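# Reseat stirrer, press cap down, drop cell into stand

## Task

A stirrer arm has slipped beneath the internal ridge of the stirred cell, so its cap cannot close. Set the stirrer so it rests level on the ridge, push the cap fully down, then slide the cell into its stand with the cap's flat edge facing the back until the cell drops into place.

## Robot and tools

Robot: two 6-joint arms, left_arm and right_arm, each with a parallel two-finger gripper. Joint order, base to gripper: waist, shoulder, elbow, forearm roll, wrist pitch, wrist roll. Bases in the scene frame: left_arm at (-0.043, +0.492, +0.015) m, quat_wxyz (+1.000, 0, 0, -0.010); right_arm at (-0.022, -0.480, +0.015) m, quat_wxyz (+1.000, 0, 0, +0.006). A camera stand is fixed to the floor behind the arms.

Frames: the scene frame has its origin at table-top height midway between the nominal bases, +z up, +x out over the table, left_arm on +y (arm names do not match image sides). Reported hand positions, orientations and velocities are in each arm's own base frame and may be off by a few cm, more at long reach. Fixed cameras and the table use the scene frame. Motion offsets use the axes of that arm's current Hand target. Gripper axes: fingers point along +z and open/close along y. end_effector_position is the point between the closed pads, about 2 cm behind the fingertips; closing pushes the tips roughly 10 mm further along +z, mostly while the pads are over 40 mm apart.

Row layout (used by execute_actions and move): 14 numbers, each in [-1, 1]: dx, dy, dz, rx, ry, rz, opening for left_arm, then the same seven for right_arm, always all 14 even if one arm is idle. dx..rz are an offset (not a pose) from that arm's Hand target at the start of the action or move; 1.0 = 0.6 m or 180 degrees; rx, ry, rz form a single rotation vector. opening is absolute: +1 fully open (0.084 m), -1 closed. Sending six zeros re-requests the current Hand target. A 0 opening is a real command (half open), so to keep a gripper unchanged resend its current command.

execute_actions(actions, cameras): actions is a list of actions; each action is up to 15 rows, one per 1/30 s step; a short table repeats its last row to fill 15 steps. Every row counts from the action's start pose, not the previous row, and each new action starts from the updated Hand target, so repeating an offset moves further. Images return only for an empty list or when cameras names them. An empty list also shows the full result and the current task.

move(target, speed, blend, opening_speed, blocking, cameras): straight-line paths for both grippers to one row or a list of up to 15 rows; all rows are offsets from the same starting Hand targets. speed in m/s, 0.002 to 1 (default 0.25), turning up to twice that in rad/s; one value or one per target. blend in m rounds corners (0 = stop at each). opening_speed: rate on the -1..+1 scale per second, at least 0.2. blocking=false returns after about 0.5 s while the move continues. Paths run at most 10 s, don't avoid obstacles or the other arm, and the gripper lags and overshoots more when fast or nearly straight. Avoid paths near an arm's own base (can flip shoulder posture). Result adds a move: line: done, off_target, moving, held, fault; limits=paced means clipping, limits=held means steps were withheld.

wait(seconds 0..10): arms hold their last command. stop: brakes a running move. zoom_image(camera, region [x0,y0,x1,y1], at most 504x504 px, origin top-left) on the newest image of cam_head_left, cam_head_right, cam_high, cam_low, cam_left_wrist or cam_right_wrist (all 896x504). clear_fault(arm): clears a reported torque fault on left_arm or right_arm. finished_scene(scene): ends the scene permanently; the goal must hold with the robot let go.

Controller: each step the commanded pose is clipped to within 70 mm and 16 degrees of the measured gripper; Hand target is the clipped last command. Grippers often settle short; resend the gap as an offset. A blocked arm keeps pushing until commanded back past its gripper. Joint ranges (rad): waist ±6.283, shoulder ±2.304, elbow -4.224 to 0.061 (straight at -2.803), forearm roll ±6.283, wrist pitch ±2.164, wrist roll ±6.283. A clearance check withholds commands that bring the arms too close (fingers excepted) but can't prevent all contact.

Gripping: grip_measured uses the opening scale; command clearly below it to squeeze (about 24 N per pad max). Don't close one gripper on the other's fingers.

Results: Joint positions (last value is opening in m), Joint torques (total drive output, includes gravity, offset and noisy), velocities (omitted when "within noise"), Tool commands, motor temperatures, step readings of end_effector_position, and a Wrist depth block: 7x7 cells, rows split by " / ", median distance 172-3000 mm, "-" for no value; transparent things are invisible.

Avoid: contact torque over load limits (waist 54.6, shoulder 54.6, elbow 45.5, forearm roll 24.5, wrist pitch 14.7, wrist roll 16.1 N m) causes a TORQUE FAULT; a motor saturated for 1 s or overloaded too long also faults. Motors at 80 °C brake the arm for 30-60 s (MOTOR HOT appears from 65 °C). Any arm-to-arm hit or press, hard pushes, slams, dropping parts or releasing moving ones, and anything leaving the table must be avoided. Loose objects may be nudged randomly. Thinking time lets the scene run.

Each tool is called by a JSON object that holds its "op" and its "data".

## Session

{"op": "execute_actions", "data": {"actions": []}}

Scene clock: 0.00 s.
left_arm: end_effector_position=(+0.1958, -0.3997, +0.3824) grip_measured=+1.00 end_effector_quat_wxyz=(-0.001, +0.867, -0.328, +0.375) | right_arm: end_effector_position=(+0.5911, +0.1104, +0.1932) grip_measured=+1.00 end_effector_quat_wxyz=(-0.190, +0.840, -0.387, +0.329)
Joint positions: left_arm=[-1.463 0.174 -0.624 1.123 -0.76 -1.583 0.084] | right_arm=[0.221 -0.402 -0.726 0.204 0.459 0.864 0.084]
Joint velocities: within noise
Joint torques (N m): no reading
Motor temperatures (°C): left_arm=[27 31 29 32 32 37] | right_arm=[29 29 30 33 32 34]
Wrist depth (mm): cam_left_wrist=[2271 2604 2771 1042 962 899 839 / 2483 2654 1000 924 856 800 753 / 2749 958 888 832 764 724 683 / 914 852 798 739 695 662 624 / 821 764 700 683 641 608 581 / 739 698 652 625 592 561 538 / 670 637 608 578 552 525 502] | cam_right_wrist=[1985 2172 2333 582 488 421 375 / 2099 2286 626 543 461 401 359 / 2249 2397 596 506 434 379 342 / - 650 560 480 414 369 332 / 2935 613 526 455 396 354 320 / 2782 578 494 431 378 340 309 / 638 546 470 408 359 325 296]
Hand target: left_arm +0.1958, -0.3997, +0.3824; -0.001, +0.867, -0.328, +0.375 | right_arm +0.5911, +0.1104, +0.1932; -0.190, +0.840, -0.387, +0.329
Tool commands: left_gripper/opening=+1.0 right_gripper/opening=+1.0

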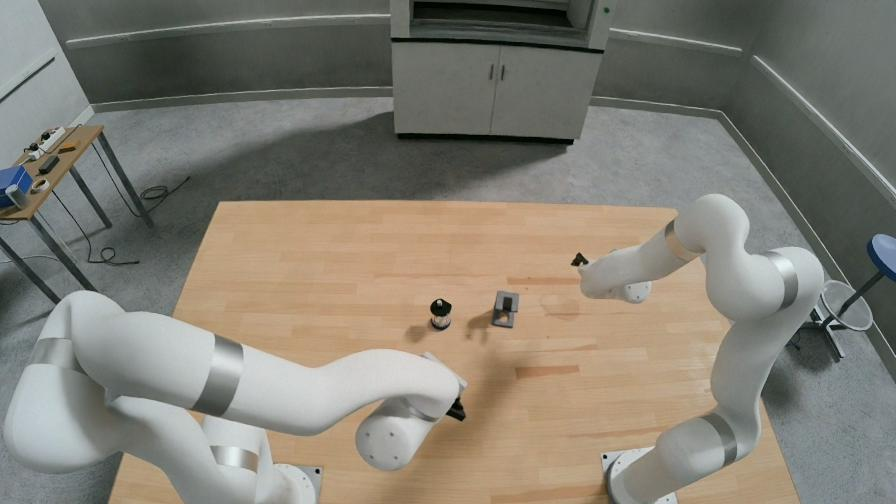

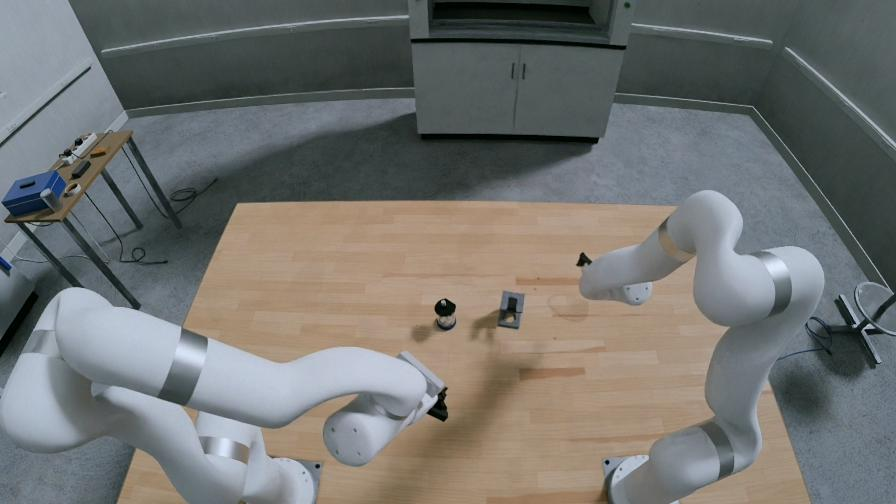

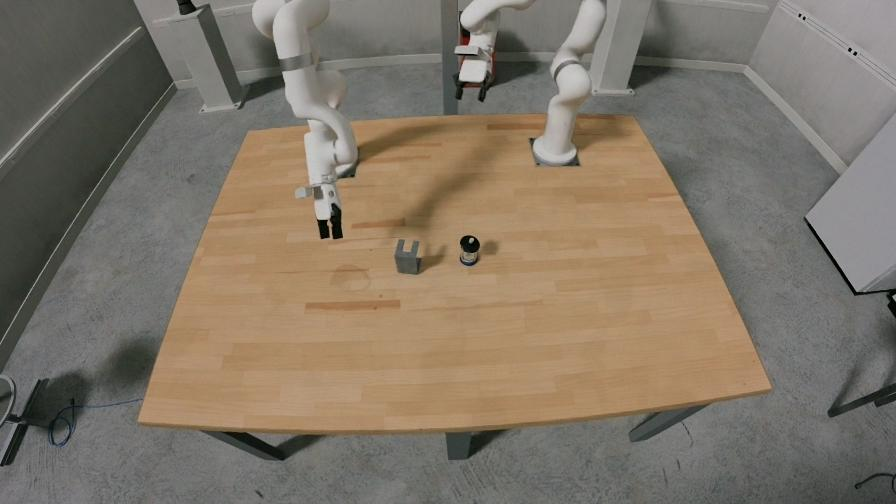

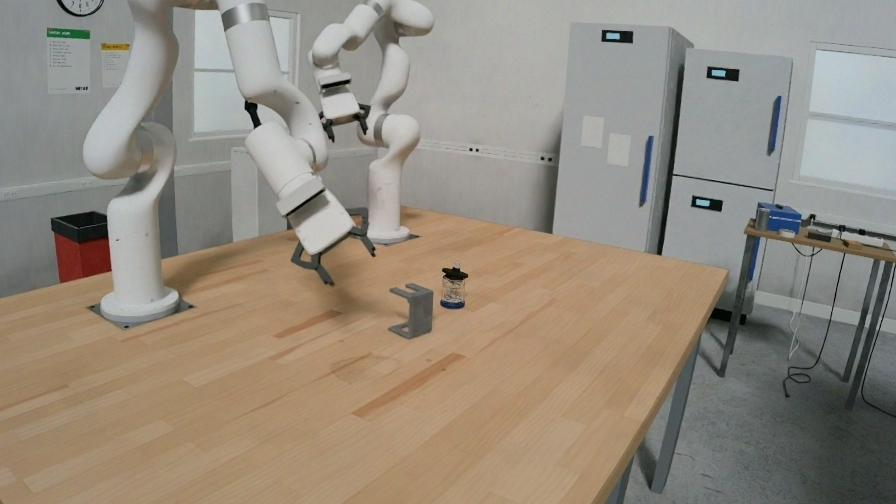

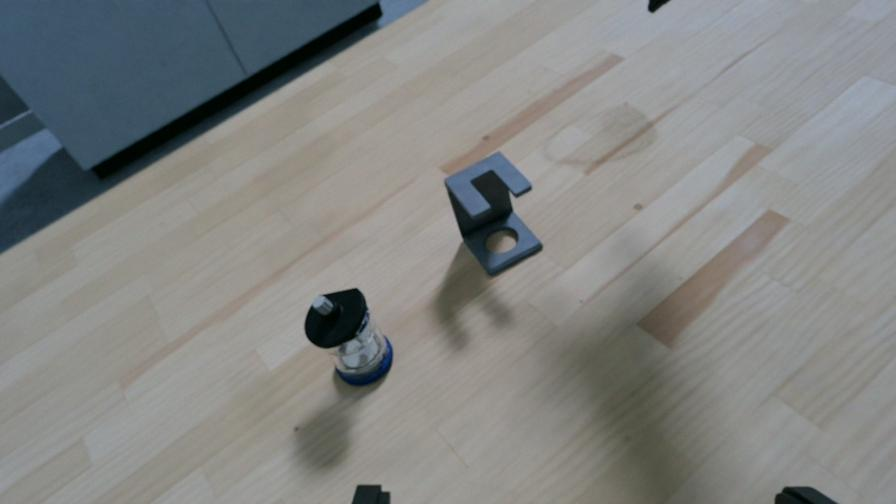

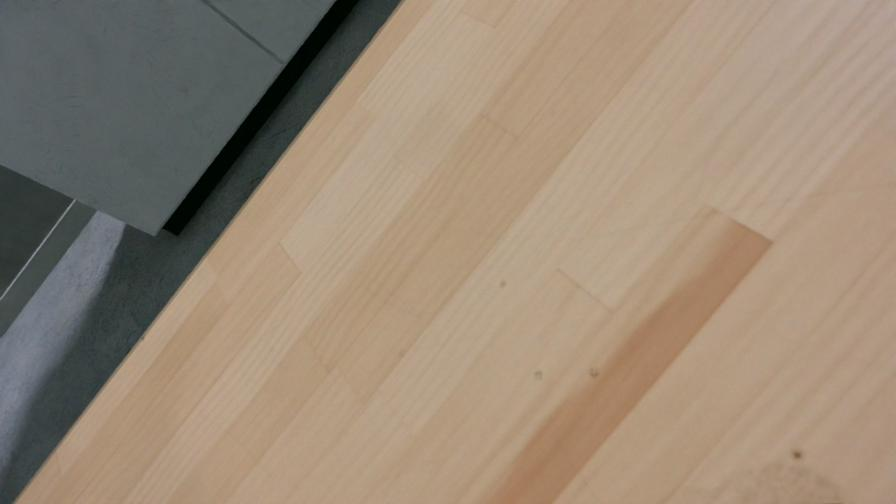

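{"op": "zoom_image", "data": {"camera": "cam_left_wrist", "region": [280, 130, 560, 400]}}

{"op": "zoom_image", "data": {"camera": "cam_low", "region": [370, 240, 510, 350]}}

{"op": "zoom_image", "data": {"camera": "cam_high", "region": [370, 210, 510, 290]}}

{"op": "zoom_image", "data": {"camera": "cam_head_right", "region": [410, 270, 550, 350]}}

Scaled by 1.800.

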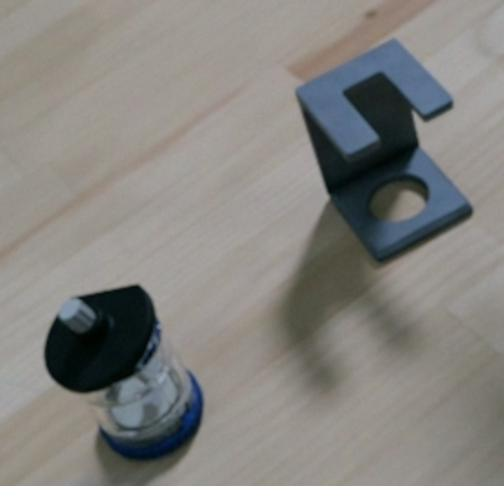

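Scaled by 3.600.

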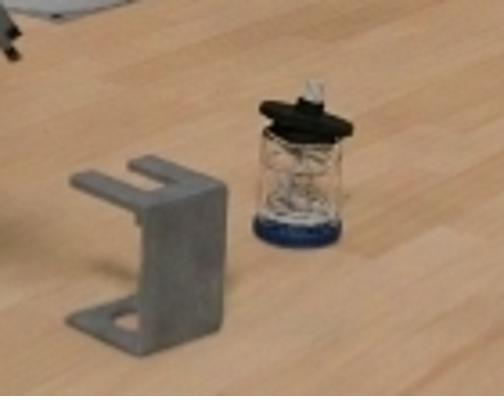

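Scaled by 3.600.

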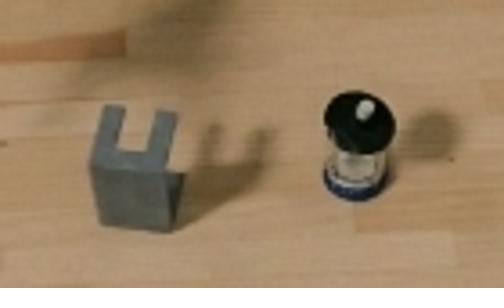

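Scaled by 3.600.

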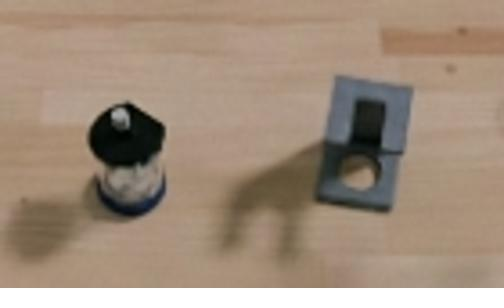

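{"op": "move", "data": {"target": [-0.032,-0.005,0.158,0.0827,-0.0065,-0.197,1,0,0,0,0,0,0,1], "cameras": ["cam_left_wrist","cam_low"]}}

{"op": "zoom_image", "data": {"camera": "cam_left_wrist", "region": [200, 50, 700, 450]}}

Scene clock: 4.00 s.
left_arm: end_effector_position=(+0.2495, -0.4094, +0.3025) grip_measured=+1.00 end_effector_quat_wxyz=(-0.001, +0.922, +0.002, +0.387) | right_arm: end_effector_position=(+0.5911, +0.1104, +0.1932) grip_measured=+1.00 end_effector_quat_wxyz=(-0.190, +0.840, -0.387, +0.329)
Joint positions: left_arm=[-1.39 -0.153 -0.729 1.196 -0.856 -2.351 0.084] | right_arm=[0.221 -0.402 -0.726 0.204 0.459 0.864 0.084]
Joint torques (N m): left_arm=[4.12 6.65 -30.83 3.7 -4.55 -1.16] | right_arm=[0.49 41.62 -23.75 0.7 0.93 0.03]
Wrist depth (mm): cam_left_wrist=[959 974 972 950 1000 2664 - / 813 815 821 827 838 844 844 / 719 728 735 739 739 745 752 / 634 637 641 622 648 595 654 / 580 581 587 571 574 586 595 / 520 522 526 527 530 532 534 / 481 485 488 488 490 493 496] | cam_right_wrist=[1991 2172 2348 585 488 421 376 / 2068 2249 626 544 462 401 359 / 2271 2397 597 506 434 380 342 / - 650 557 479 413 369 333 / 2874 611 526 455 396 355 320 / 2760 578 495 431 378 340 308 / 637 545 470 407 358 325 296]
Hand target: left_arm +0.2495, -0.4094, +0.3025; -0.001, +0.922, +0.002, +0.387 | right_arm +0.5911, +0.1104, +0.1932; -0.190, +0.840, -0.387, +0.329
Off the commanded pose: left_arm 0.000 m, 0 deg | right_arm 0.000 m, 0 deg.
move: done
Images, in order (width x height): cam_low 896x504, cam_left_wrist 896x504.

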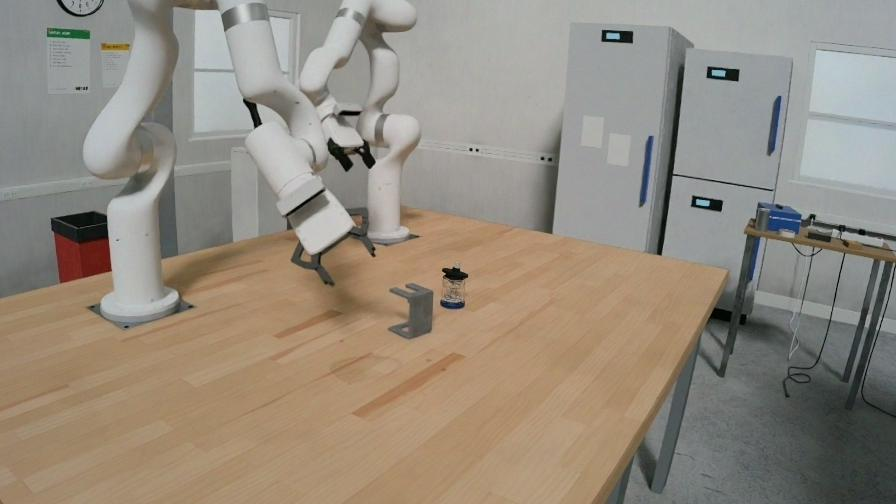

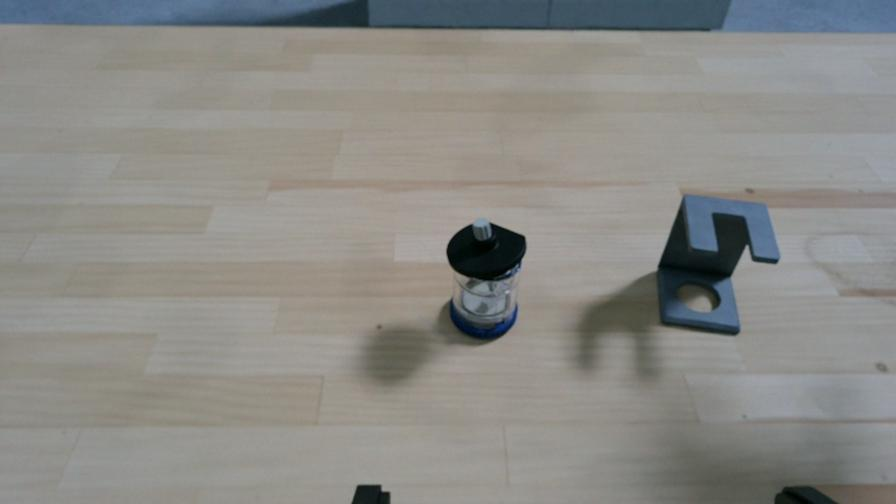

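Scaled by 1.008.

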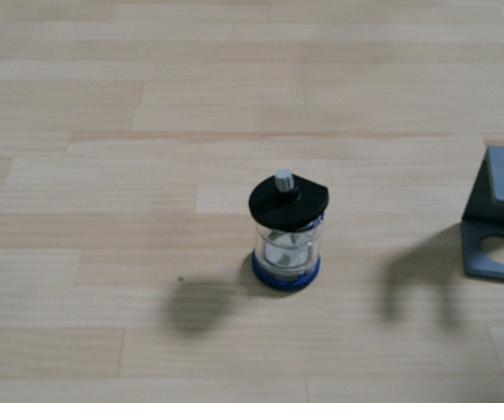

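{"op": "move", "data": {"target": [-0.015,0,0.318,0,0.08,0,1,0,0,0,0,0,0,1], "cameras": ["cam_left_wrist"]}}

{"op": "zoom_image", "data": {"camera": "cam_left_wrist", "region": [350, 80, 650, 400]}}

Scene clock: 6.60 s.
left_arm: end_effector_position=(+0.3794, -0.4087, +0.1625) grip_measured=+1.00 end_effector_quat_wxyz=(-0.002, +0.866, +0.002, +0.500) | right_arm: end_effector_position=(+0.5911, +0.1104, +0.1932) grip_measured=+1.00 end_effector_quat_wxyz=(-0.190, +0.840, -0.387, +0.329)
Joint positions: left_arm=[-1.182 -0.62 -0.781 1.861 -0.993 -2.962 0.084] | right_arm=[0.221 -0.402 -0.726 0.204 0.459 0.864 0.084]
Joint torques (N m): left_arm=[4.08 14.66 -23.29 4.46 -5.52 -1.03] | right_arm=[0.21 42.36 -24.15 0.46 0.85 -0.02]
Wrist depth (mm): cam_left_wrist=[- - - 2457 2501 2474 - / - - - 2566 2547 2595 - / 728 737 737 747 755 760 760 / 576 583 586 588 594 597 598 / 499 501 503 466 490 491 410 / 423 425 427 427 414 431 423 / 378 379 381 371 373 387 378] | cam_right_wrist=[1979 2158 2348 584 489 421 374 / 2068 2286 627 545 462 401 359 / 2294 2381 597 505 434 380 342 / 2999 648 560 479 414 369 333 / 2935 610 528 454 395 354 321 / 2771 580 495 431 377 340 308 / 639 546 470 407 358 325 296]
Hand target: left_arm +0.3794, -0.4087, +0.1624; -0.002, +0.866, +0.001, +0.500 | right_arm +0.5911, +0.1104, +0.1932; -0.190, +0.840, -0.387, +0.329
Off the commanded pose: left_arm 0.000 m, 0 deg | right_arm 0.000 m, 0 deg.
move: done
Images, in order (width x height): cam_left_wrist 896x504.

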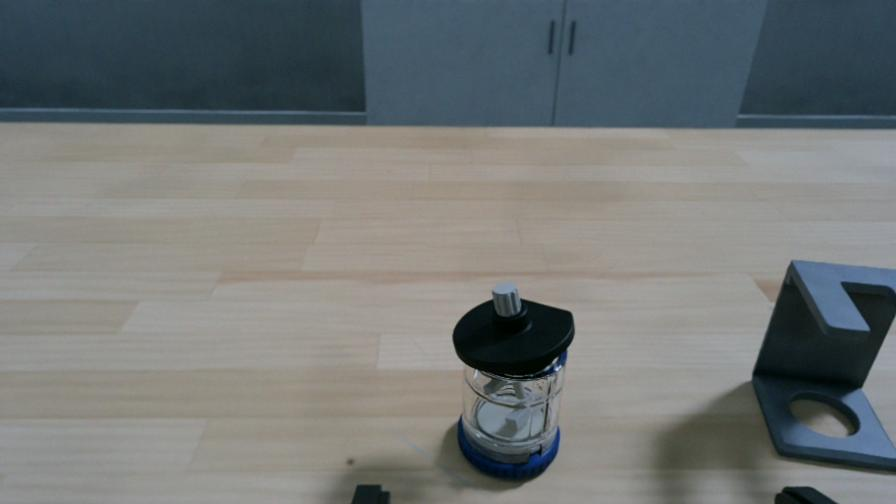

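Scaled by 1.575.

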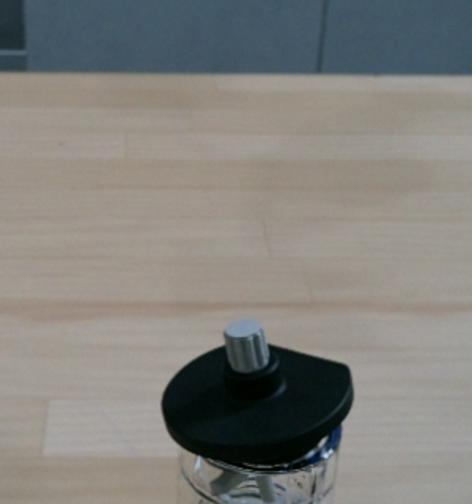

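{"op": "zoom_image", "data": {"camera": "cam_left_wrist", "region": [440, 270, 590, 490]}}

{"op": "zoom_image", "data": {"camera": "cam_left_wrist", "region": [730, 240, 896, 490]}}

Scaled by 2.291.

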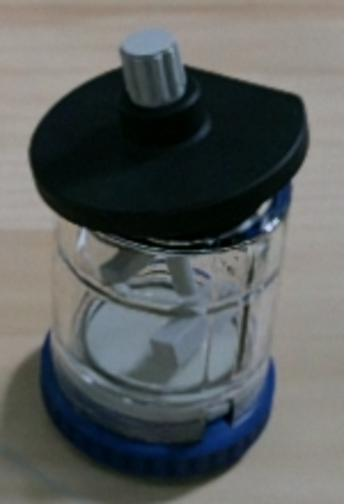

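Scaled by 2.016.

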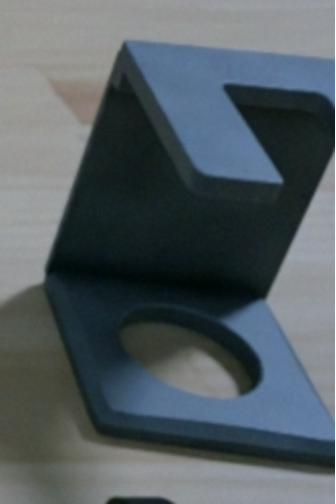

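{"op": "move", "data": {"target": [-0.051,0,0.145,0,0.055,0,1,0,0,0,0,0,0,1], "cameras": ["cam_left_wrist"]}}

{"op": "zoom_image", "data": {"camera": "cam_left_wrist", "region": [400, 200, 680, 504]}}

Scene clock: 8.73 s.
left_arm: end_effector_position=(+0.4394, -0.4084, +0.0924) grip_measured=+1.00 end_effector_quat_wxyz=(-0.002, +0.820, +0.001, +0.573) | right_arm: end_effector_position=(+0.5911, +0.1104, +0.1932) grip_measured=+1.00 end_effector_quat_wxyz=(-0.190, +0.840, -0.387, +0.329)
Joint positions: left_arm=[-1.097 -0.914 -0.917 2.039 -1.218 -3.137 0.084] | right_arm=[0.221 -0.402 -0.726 0.204 0.459 0.864 0.084]
Joint torques (N m): left_arm=[4.48 19.1 -19.81 3.58 -5.88 -1] | right_arm=[-0.07 42.82 -24.15 0.75 0.81 0.07]
Wrist depth (mm): cam_left_wrist=[- - - 2923 2973 2474 - / - - - 2457 2439 2457 - / - - 2483 815 2510 2492 - / 593 598 603 604 610 616 622 / 448 478 482 453 272 462 462 / 377 378 381 364 363 386 369 / 325 327 315 314 303 332 322] | cam_right_wrist=[1962 2178 2348 583 490 421 375 / 2099 2286 626 545 462 401 359 / 2228 2356 594 505 435 380 343 / - 651 560 479 414 369 332 / 2886 610 524 455 395 354 320 / 2760 578 496 431 378 340 308 / 636 546 470 407 359 325 296]
Hand target: left_arm +0.4394, -0.4084, +0.0924; -0.002, +0.820, +0.001, +0.573 | right_arm +0.5911, +0.1104, +0.1932; -0.190, +0.840, -0.387, +0.329
Off the commanded pose: left_arm 0.000 m, 0 deg | right_arm 0.000 m, 0 deg.
move: done
Images, in order (width x height): cam_left_wrist 896x504.

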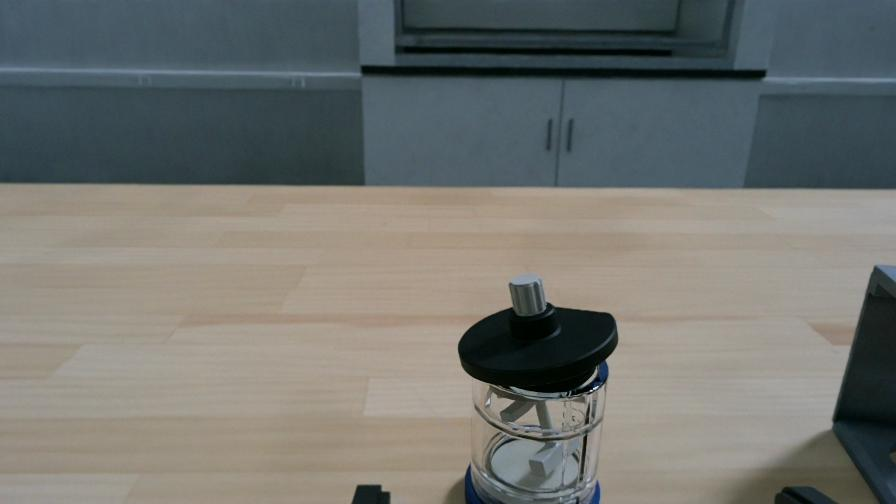

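Scaled by 1.658.

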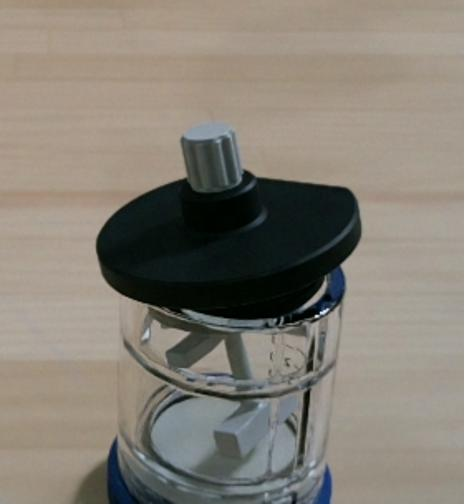

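{"op": "move", "data": {"target": [[0.267,0,-0.097,0,0,0,1,0,0,0,0,0,0,1],[0.355,0.05,0.155,0.301,-0.301,-0.4315,1,0,0,0,0,0,0,1]], "blend": 0.03, "cameras": ["cam_left_wrist","cam_head_left"]}}

Scene clock: 15.57 s.
left_arm: end_effector_position=(+0.6002, -0.4379, +0.2603) grip_measured=+1.00 end_effector_quat_wxyz=(+0.000, +0.706, +0.709, +0.001) | right_arm: end_effector_position=(+0.5911, +0.1104, +0.1932) grip_measured=+1.00 end_effector_quat_wxyz=(-0.190, +0.840, -0.387, +0.329)
Joint positions: left_arm=[-0.631 -0.892 -1.891 0.002 -0.999 -2.207 0.084] | right_arm=[0.221 -0.402 -0.726 0.204 0.459 0.864 0.084]
Joint torques (N m): left_arm=[6.41 26.75 -33.21 -2.92 -3.38 0.58] | right_arm=[-0.51 42.33 -24.14 0.47 0.92 0.03]
Wrist depth (mm): cam_left_wrist=[399 401 402 403 406 407 409 / 400 402 402 405 406 407 409 / 400 401 403 405 406 409 409 / 400 402 403 403 406 408 409 / 401 402 405 317 408 408 411 / 401 403 405 406 408 410 411 / 402 404 405 407 408 410 410] | cam_right_wrist=[1979 2178 2348 582 489 422 375 / 2074 2271 628 544 462 400 360 / 2302 2356 597 506 434 380 342 / - 653 560 479 413 369 333 / 2948 610 526 454 396 354 320 / 2782 579 496 430 378 341 308 / 637 546 470 406 359 325 296]
Hand target: left_arm +0.6002, -0.4379, +0.2603; +0.000, +0.706, +0.709, +0.001 | right_arm +0.5911, +0.1104, +0.1932; -0.190, +0.840, -0.387, +0.329
Off the commanded pose: left_arm 0.000 m, 0 deg | right_arm 0.000 m, 0 deg.
move: done
Images, in order (width x height): cam_head_left 896x504, cam_left_wrist 896x504.

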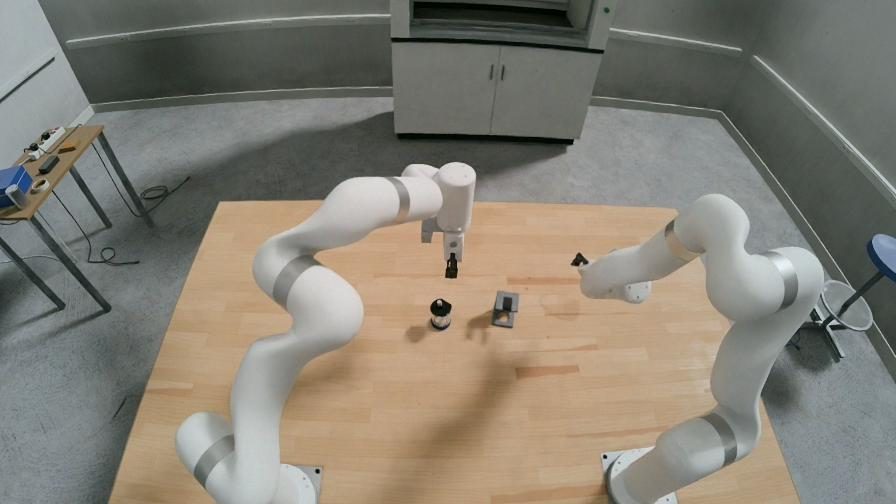

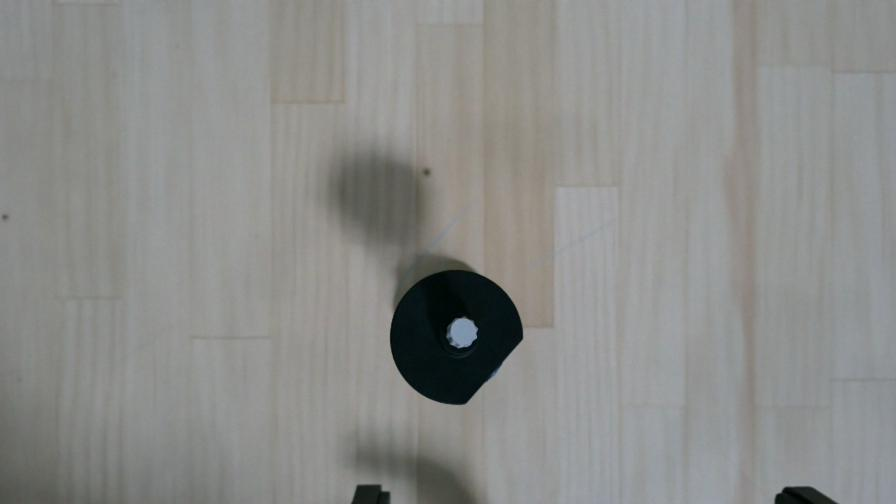

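{"op": "move", "data": {"target": [0.04,-0.038,0.142,0,0,0,-0.3,0,0,0,0,0,0,1], "cameras": ["cam_left_wrist"]}}

Scene clock: 17.47 s.
left_arm: end_effector_position=(+0.5774, -0.4139, +0.1752) grip_measured=-0.32 end_effector_quat_wxyz=(+0.000, +0.706, +0.709, +0.001) | right_arm: end_effector_position=(+0.5911, +0.1104, +0.1932) grip_measured=+1.00 end_effector_quat_wxyz=(-0.190, +0.840, -0.387, +0.329)
Joint positions: left_arm=[-0.623 -0.884 -1.677 0.002 -0.794 -2.199 0.03] | right_arm=[0.221 -0.402 -0.726 0.204 0.459 0.864 0.084]
Joint torques (N m): left_arm=[4.9 27.46 -18.56 4.1 3.13 0.55] | right_arm=[-0.79 42.24 -24.08 1.05 0.89 0.05]
Wrist depth (mm): cam_left_wrist=[315 317 318 320 319 321 323 / 316 317 318 319 321 321 323 / 315 317 318 320 321 322 324 / 316 317 318 320 321 323 323 / 317 317 320 320 321 323 324 / 317 318 319 234 238 323 324 / 316 318 320 230 235 324 325] | cam_right_wrist=[1974 2158 2356 582 489 421 375 / 2056 2279 627 545 462 401 358 / 2286 2405 595 506 434 379 341 / - 649 560 478 413 370 332 / 2923 610 528 454 396 355 321 / 2782 578 496 431 377 340 309 / 637 546 470 407 359 325 296]
Hand target: left_arm +0.5774, -0.4139, +0.1751; +0.000, +0.706, +0.709, +0.001 | right_arm +0.5911, +0.1104, +0.1932; -0.190, +0.840, -0.387, +0.329
Off the commanded pose: left_arm 0.000 m, 0 deg | right_arm 0.000 m, 0 deg.
move: done
Images, in order (width x height): cam_left_wrist 896x504.

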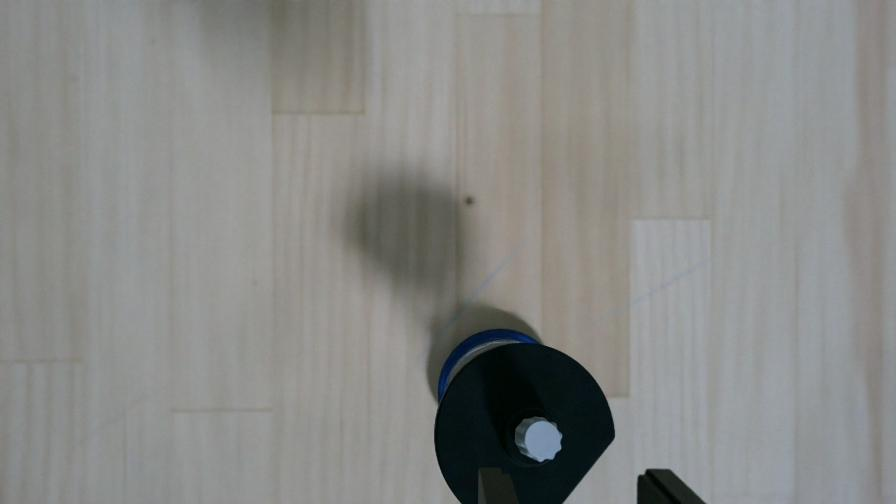

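{"op": "move", "data": {"target": [[0,0,0.06,0,-0.05,0,-0.3,0,0,0,0,0,0,1],[0,0,0.115,0,-0.05,0,-0.3,0,0,0,0,0,0,1]], "speed": 0.12, "cameras": ["cam_left_wrist","cam_low","cam_high"]}}

{"op": "zoom_image", "data": {"camera": "cam_low", "region": [400, 220, 520, 330]}}

Scene clock: 20.07 s.
left_arm: end_effector_position=(+0.5774, -0.4138, +0.1062) grip_measured=-0.32 end_effector_quat_wxyz=(+0.056, +0.704, +0.706, -0.054) | right_arm: end_effector_position=(+0.5911, +0.1104, +0.1932) grip_measured=+1.00 end_effector_quat_wxyz=(-0.190, +0.840, -0.387, +0.329)
Joint positions: left_arm=[-0.577 -0.929 -1.575 -0.24 -0.572 -1.955 0.03] | right_arm=[0.221 -0.402 -0.726 0.204 0.459 0.864 0.084]
Joint torques (N m): left_arm=[5.92 23.7 -29.94 -3.27 3.26 0.56] | right_arm=[-0.28 42.19 -24.03 0.76 0.88 0.06]
Wrist depth (mm): cam_left_wrist=[227 228 229 229 231 231 232 / 231 231 233 234 235 235 236 / 235 236 238 238 239 240 241 / 240 241 241 242 243 244 245 / 245 246 246 246 246 249 250 / 249 249 250 - - 254 255 / 254 255 255 - - 259 260] | cam_right_wrist=[1962 2185 2333 582 489 422 375 / 2112 2279 624 544 461 401 359 / 2294 2364 597 506 434 380 342 / - 651 560 480 414 369 332 / 2923 612 528 455 395 354 321 / 2771 579 496 431 378 340 309 / 637 547 469 406 358 324 296]
Hand target: left_arm +0.5774, -0.4138, +0.1061; +0.056, +0.704, +0.706, -0.054 | right_arm +0.5911, +0.1104, +0.1932; -0.190, +0.840, -0.387, +0.329
Off the commanded pose: left_arm 0.000 m, 0 deg | right_arm 0.000 m, 0 deg.
move: done
Images, in order (width x height): cam_high 896x504, cam_low 896x504, cam_left_wrist 896x504.

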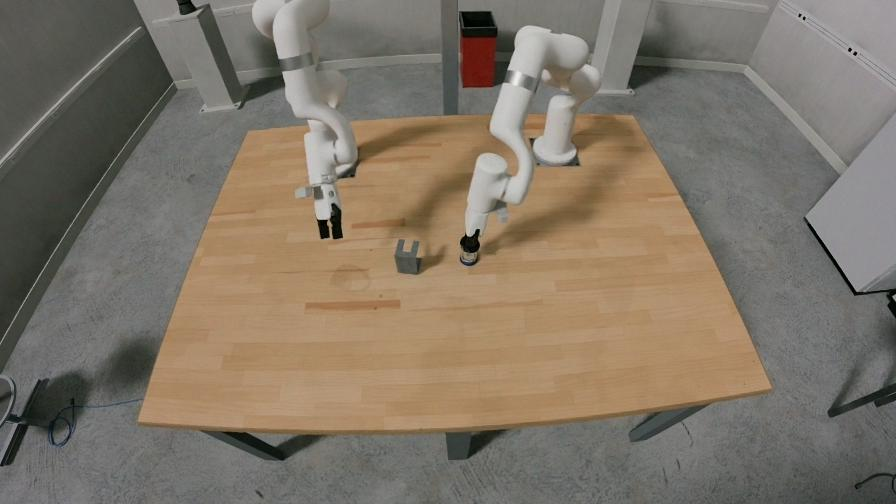

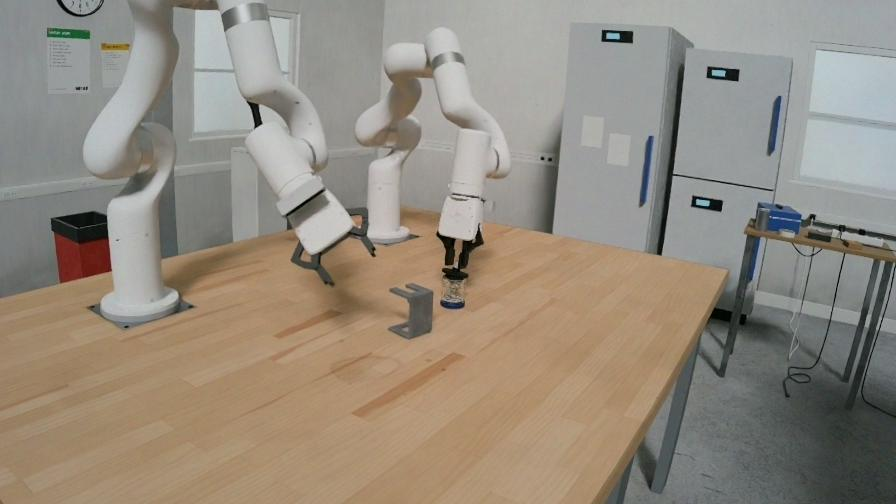

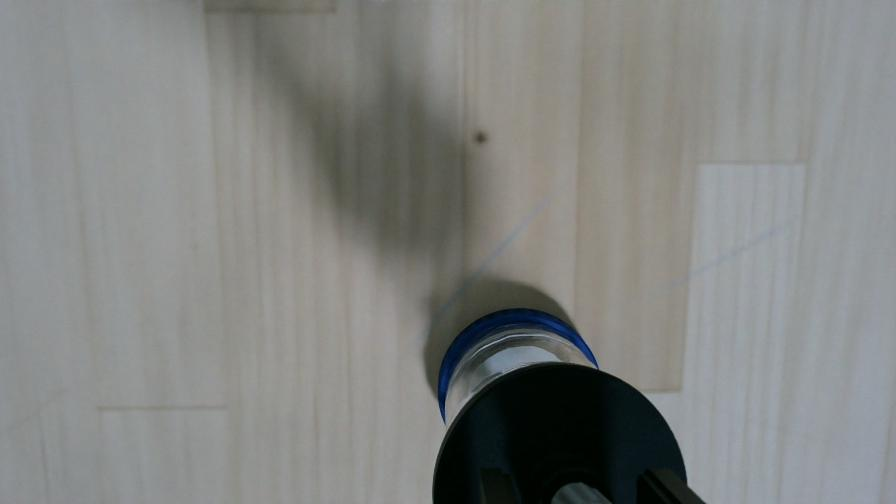

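Scaled by 4.200.

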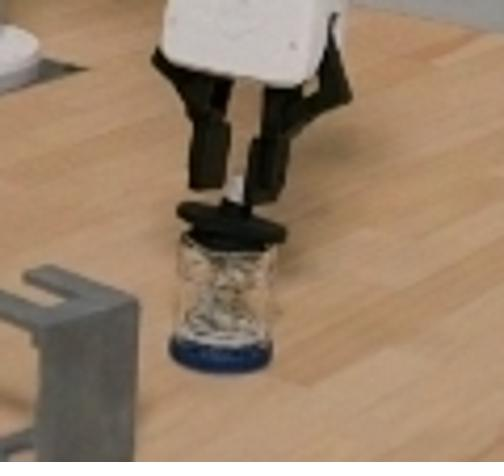

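{"op": "move", "data": {"target": [0.004,0,0,0,0,0,-1,0,0,0,0,0,0,1], "opening_speed": 1, "cameras": ["cam_left_wrist","cam_low"]}}

{"op": "zoom_image", "data": {"camera": "cam_low", "region": [400, 220, 520, 330]}}

Scene clock: 22.00 s.
left_arm: end_effector_position=(+0.5774, -0.4114, +0.1057) grip_measured=-0.70 end_effector_quat_wxyz=(+0.056, +0.704, +0.706, -0.054) | right_arm: end_effector_position=(+0.5911, +0.1104, +0.1932) grip_measured=+1.00 end_effector_quat_wxyz=(-0.190, +0.840, -0.387, +0.329)
Joint positions: left_arm=[-0.574 -0.927 -1.57 -0.242 -0.57 -1.95 0.013] | right_arm=[0.221 -0.402 -0.726 0.204 0.459 0.864 0.084]
Joint torques (N m): left_arm=[4.61 45.78 -17.06 -3.29 3.29 0.59] | right_arm=[0.2 41.85 -23.94 0.8 0.84 0.02]
Wrist depth (mm): cam_left_wrist=[227 228 229 229 230 231 232 / 230 232 232 233 234 235 236 / 235 236 236 238 238 240 241 / 239 240 241 242 243 244 245 / 243 244 246 245 246 249 249 / 248 249 250 - - 253 254 / 253 254 255 - - 257 259] | cam_right_wrist=[1957 2185 2397 583 489 421 375 / 2068 2302 629 543 463 400 359 / 2264 2372 598 506 435 379 341 / - 650 560 479 414 369 332 / 2911 609 526 455 397 355 320 / 2685 577 496 431 378 340 309 / 638 547 469 407 359 324 296]
Hand target: left_arm +0.5774, -0.4114, +0.1058; +0.056, +0.704, +0.706, -0.054 | right_arm +0.5911, +0.1104, +0.1932; -0.190, +0.840, -0.387, +0.329
Off the commanded pose: left_arm 0.000 m, 0 deg | right_arm 0.000 m, 0 deg.
move: done
Images, in order (width x height): cam_low 896x504, cam_left_wrist 896x504.

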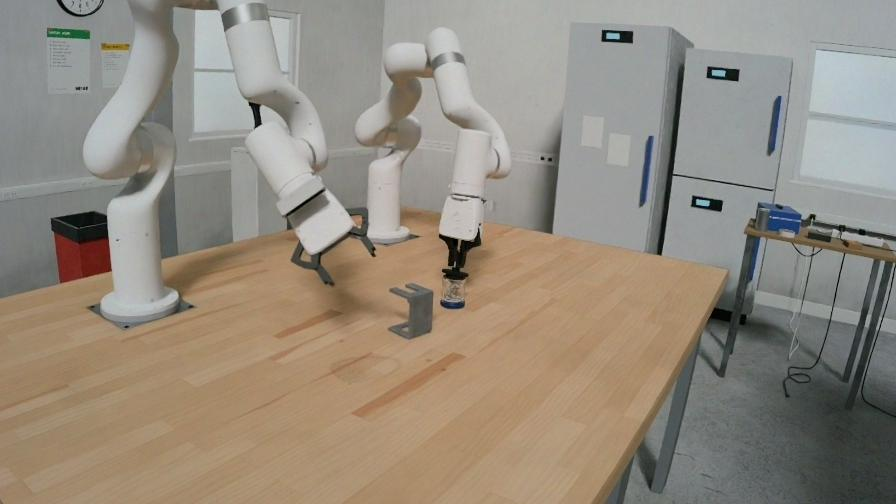

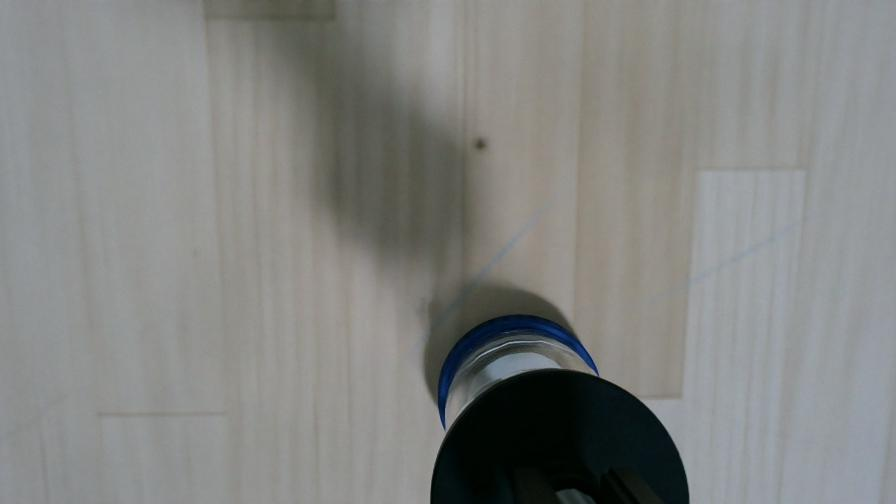

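Scaled by 4.200.

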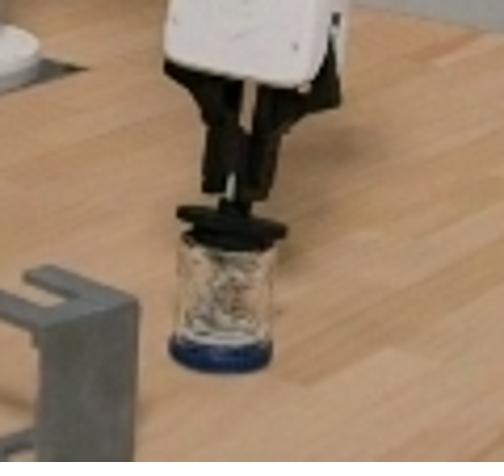

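{"op": "move", "data": {"target": [-0.0155,0,-0.0988,0,0,0,-1,0,0,0,0,0,0,1], "speed": 0.05, "cameras": ["cam_left_wrist","cam_low"]}}

{"op": "zoom_image", "data": {"camera": "cam_low", "region": [400, 220, 520, 330]}}

{"op": "zoom_image", "data": {"camera": "cam_left_wrist", "region": [400, 240, 700, 504]}}

Scene clock: 24.03 s.
left_arm: end_effector_position=(+0.5774, -0.4114, +0.1657) grip_measured=-0.70 end_effector_quat_wxyz=(+0.055, +0.704, +0.706, -0.055) | right_arm: end_effector_position=(+0.5911, +0.1104, +0.1932) grip_measured=+1.00 end_effector_quat_wxyz=(-0.190, +0.840, -0.387, +0.329)
Joint positions: left_arm=[-0.574 -0.842 -1.574 -0.213 -0.657 -1.985 0.013] | right_arm=[0.221 -0.402 -0.726 0.204 0.459 0.864 0.084]
Joint torques (N m): left_arm=[-2 47.65 -32.31 3.67 -3.22 -1.17] | right_arm=[-0.47 42.66 -24.16 0.64 0.91 0.06]
Wrist depth (mm): cam_left_wrist=[284 285 285 287 288 289 290 / 289 290 291 291 292 294 295 / 295 295 296 298 299 300 301 / 299 300 302 303 303 305 306 / 305 307 307 306 307 311 313 / 310 312 312 - - 317 318 / 316 319 319 - - 322 326] | cam_right_wrist=[1968 2178 2325 584 489 420 375 / 2074 2264 627 543 461 401 358 / 2235 2397 596 506 434 378 341 / - 654 560 478 415 370 332 / 2886 613 525 456 396 354 321 / 2727 580 495 431 378 340 309 / 638 547 469 407 359 325 296]
Hand target: left_arm +0.5774, -0.4114, +0.1658; +0.056, +0.704, +0.706, -0.054 | right_arm +0.5911, +0.1104, +0.1932; -0.190, +0.840, -0.387, +0.329
Off the commanded pose: left_arm 0.000 m, 0 deg | right_arm 0.000 m, 0 deg.
move: done
Images, in order (width x height): cam_low 896x504, cam_left_wrist 896x504.

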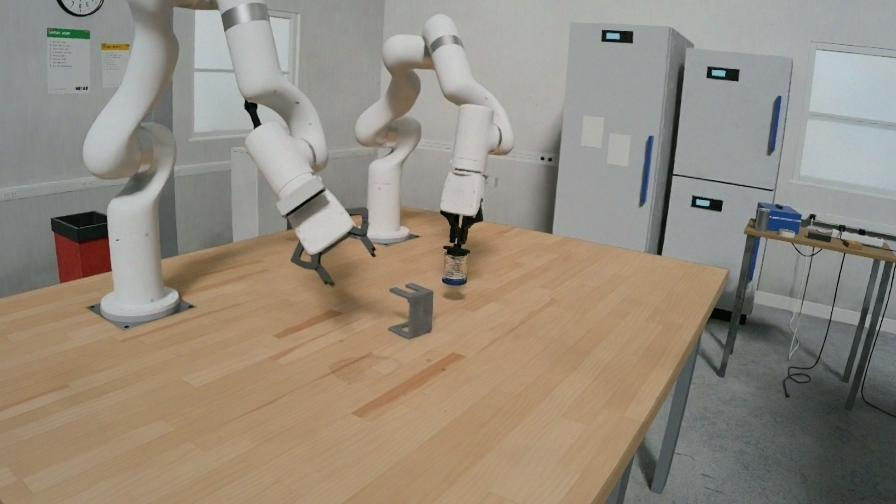

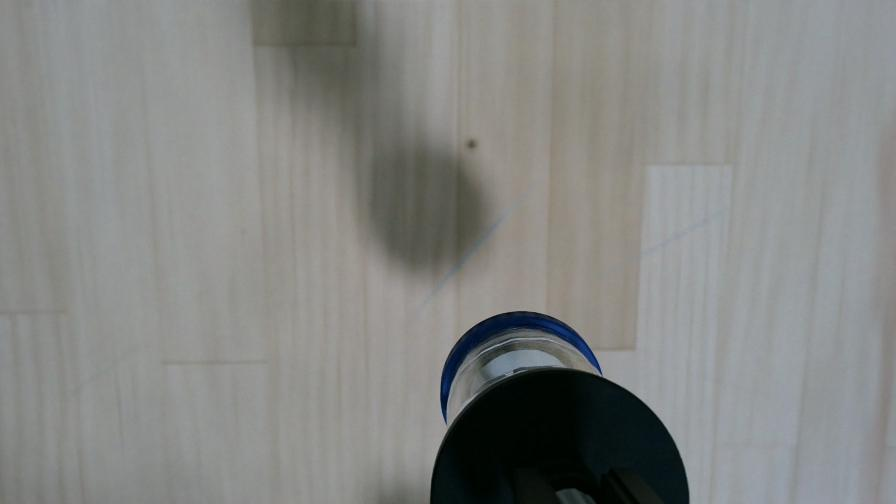

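Scaled by 4.200.

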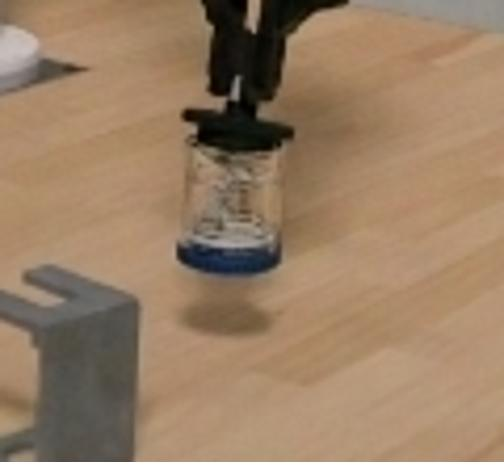

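Scaled by 1.680.

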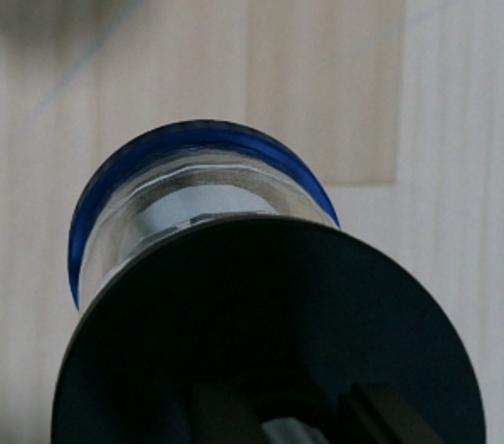

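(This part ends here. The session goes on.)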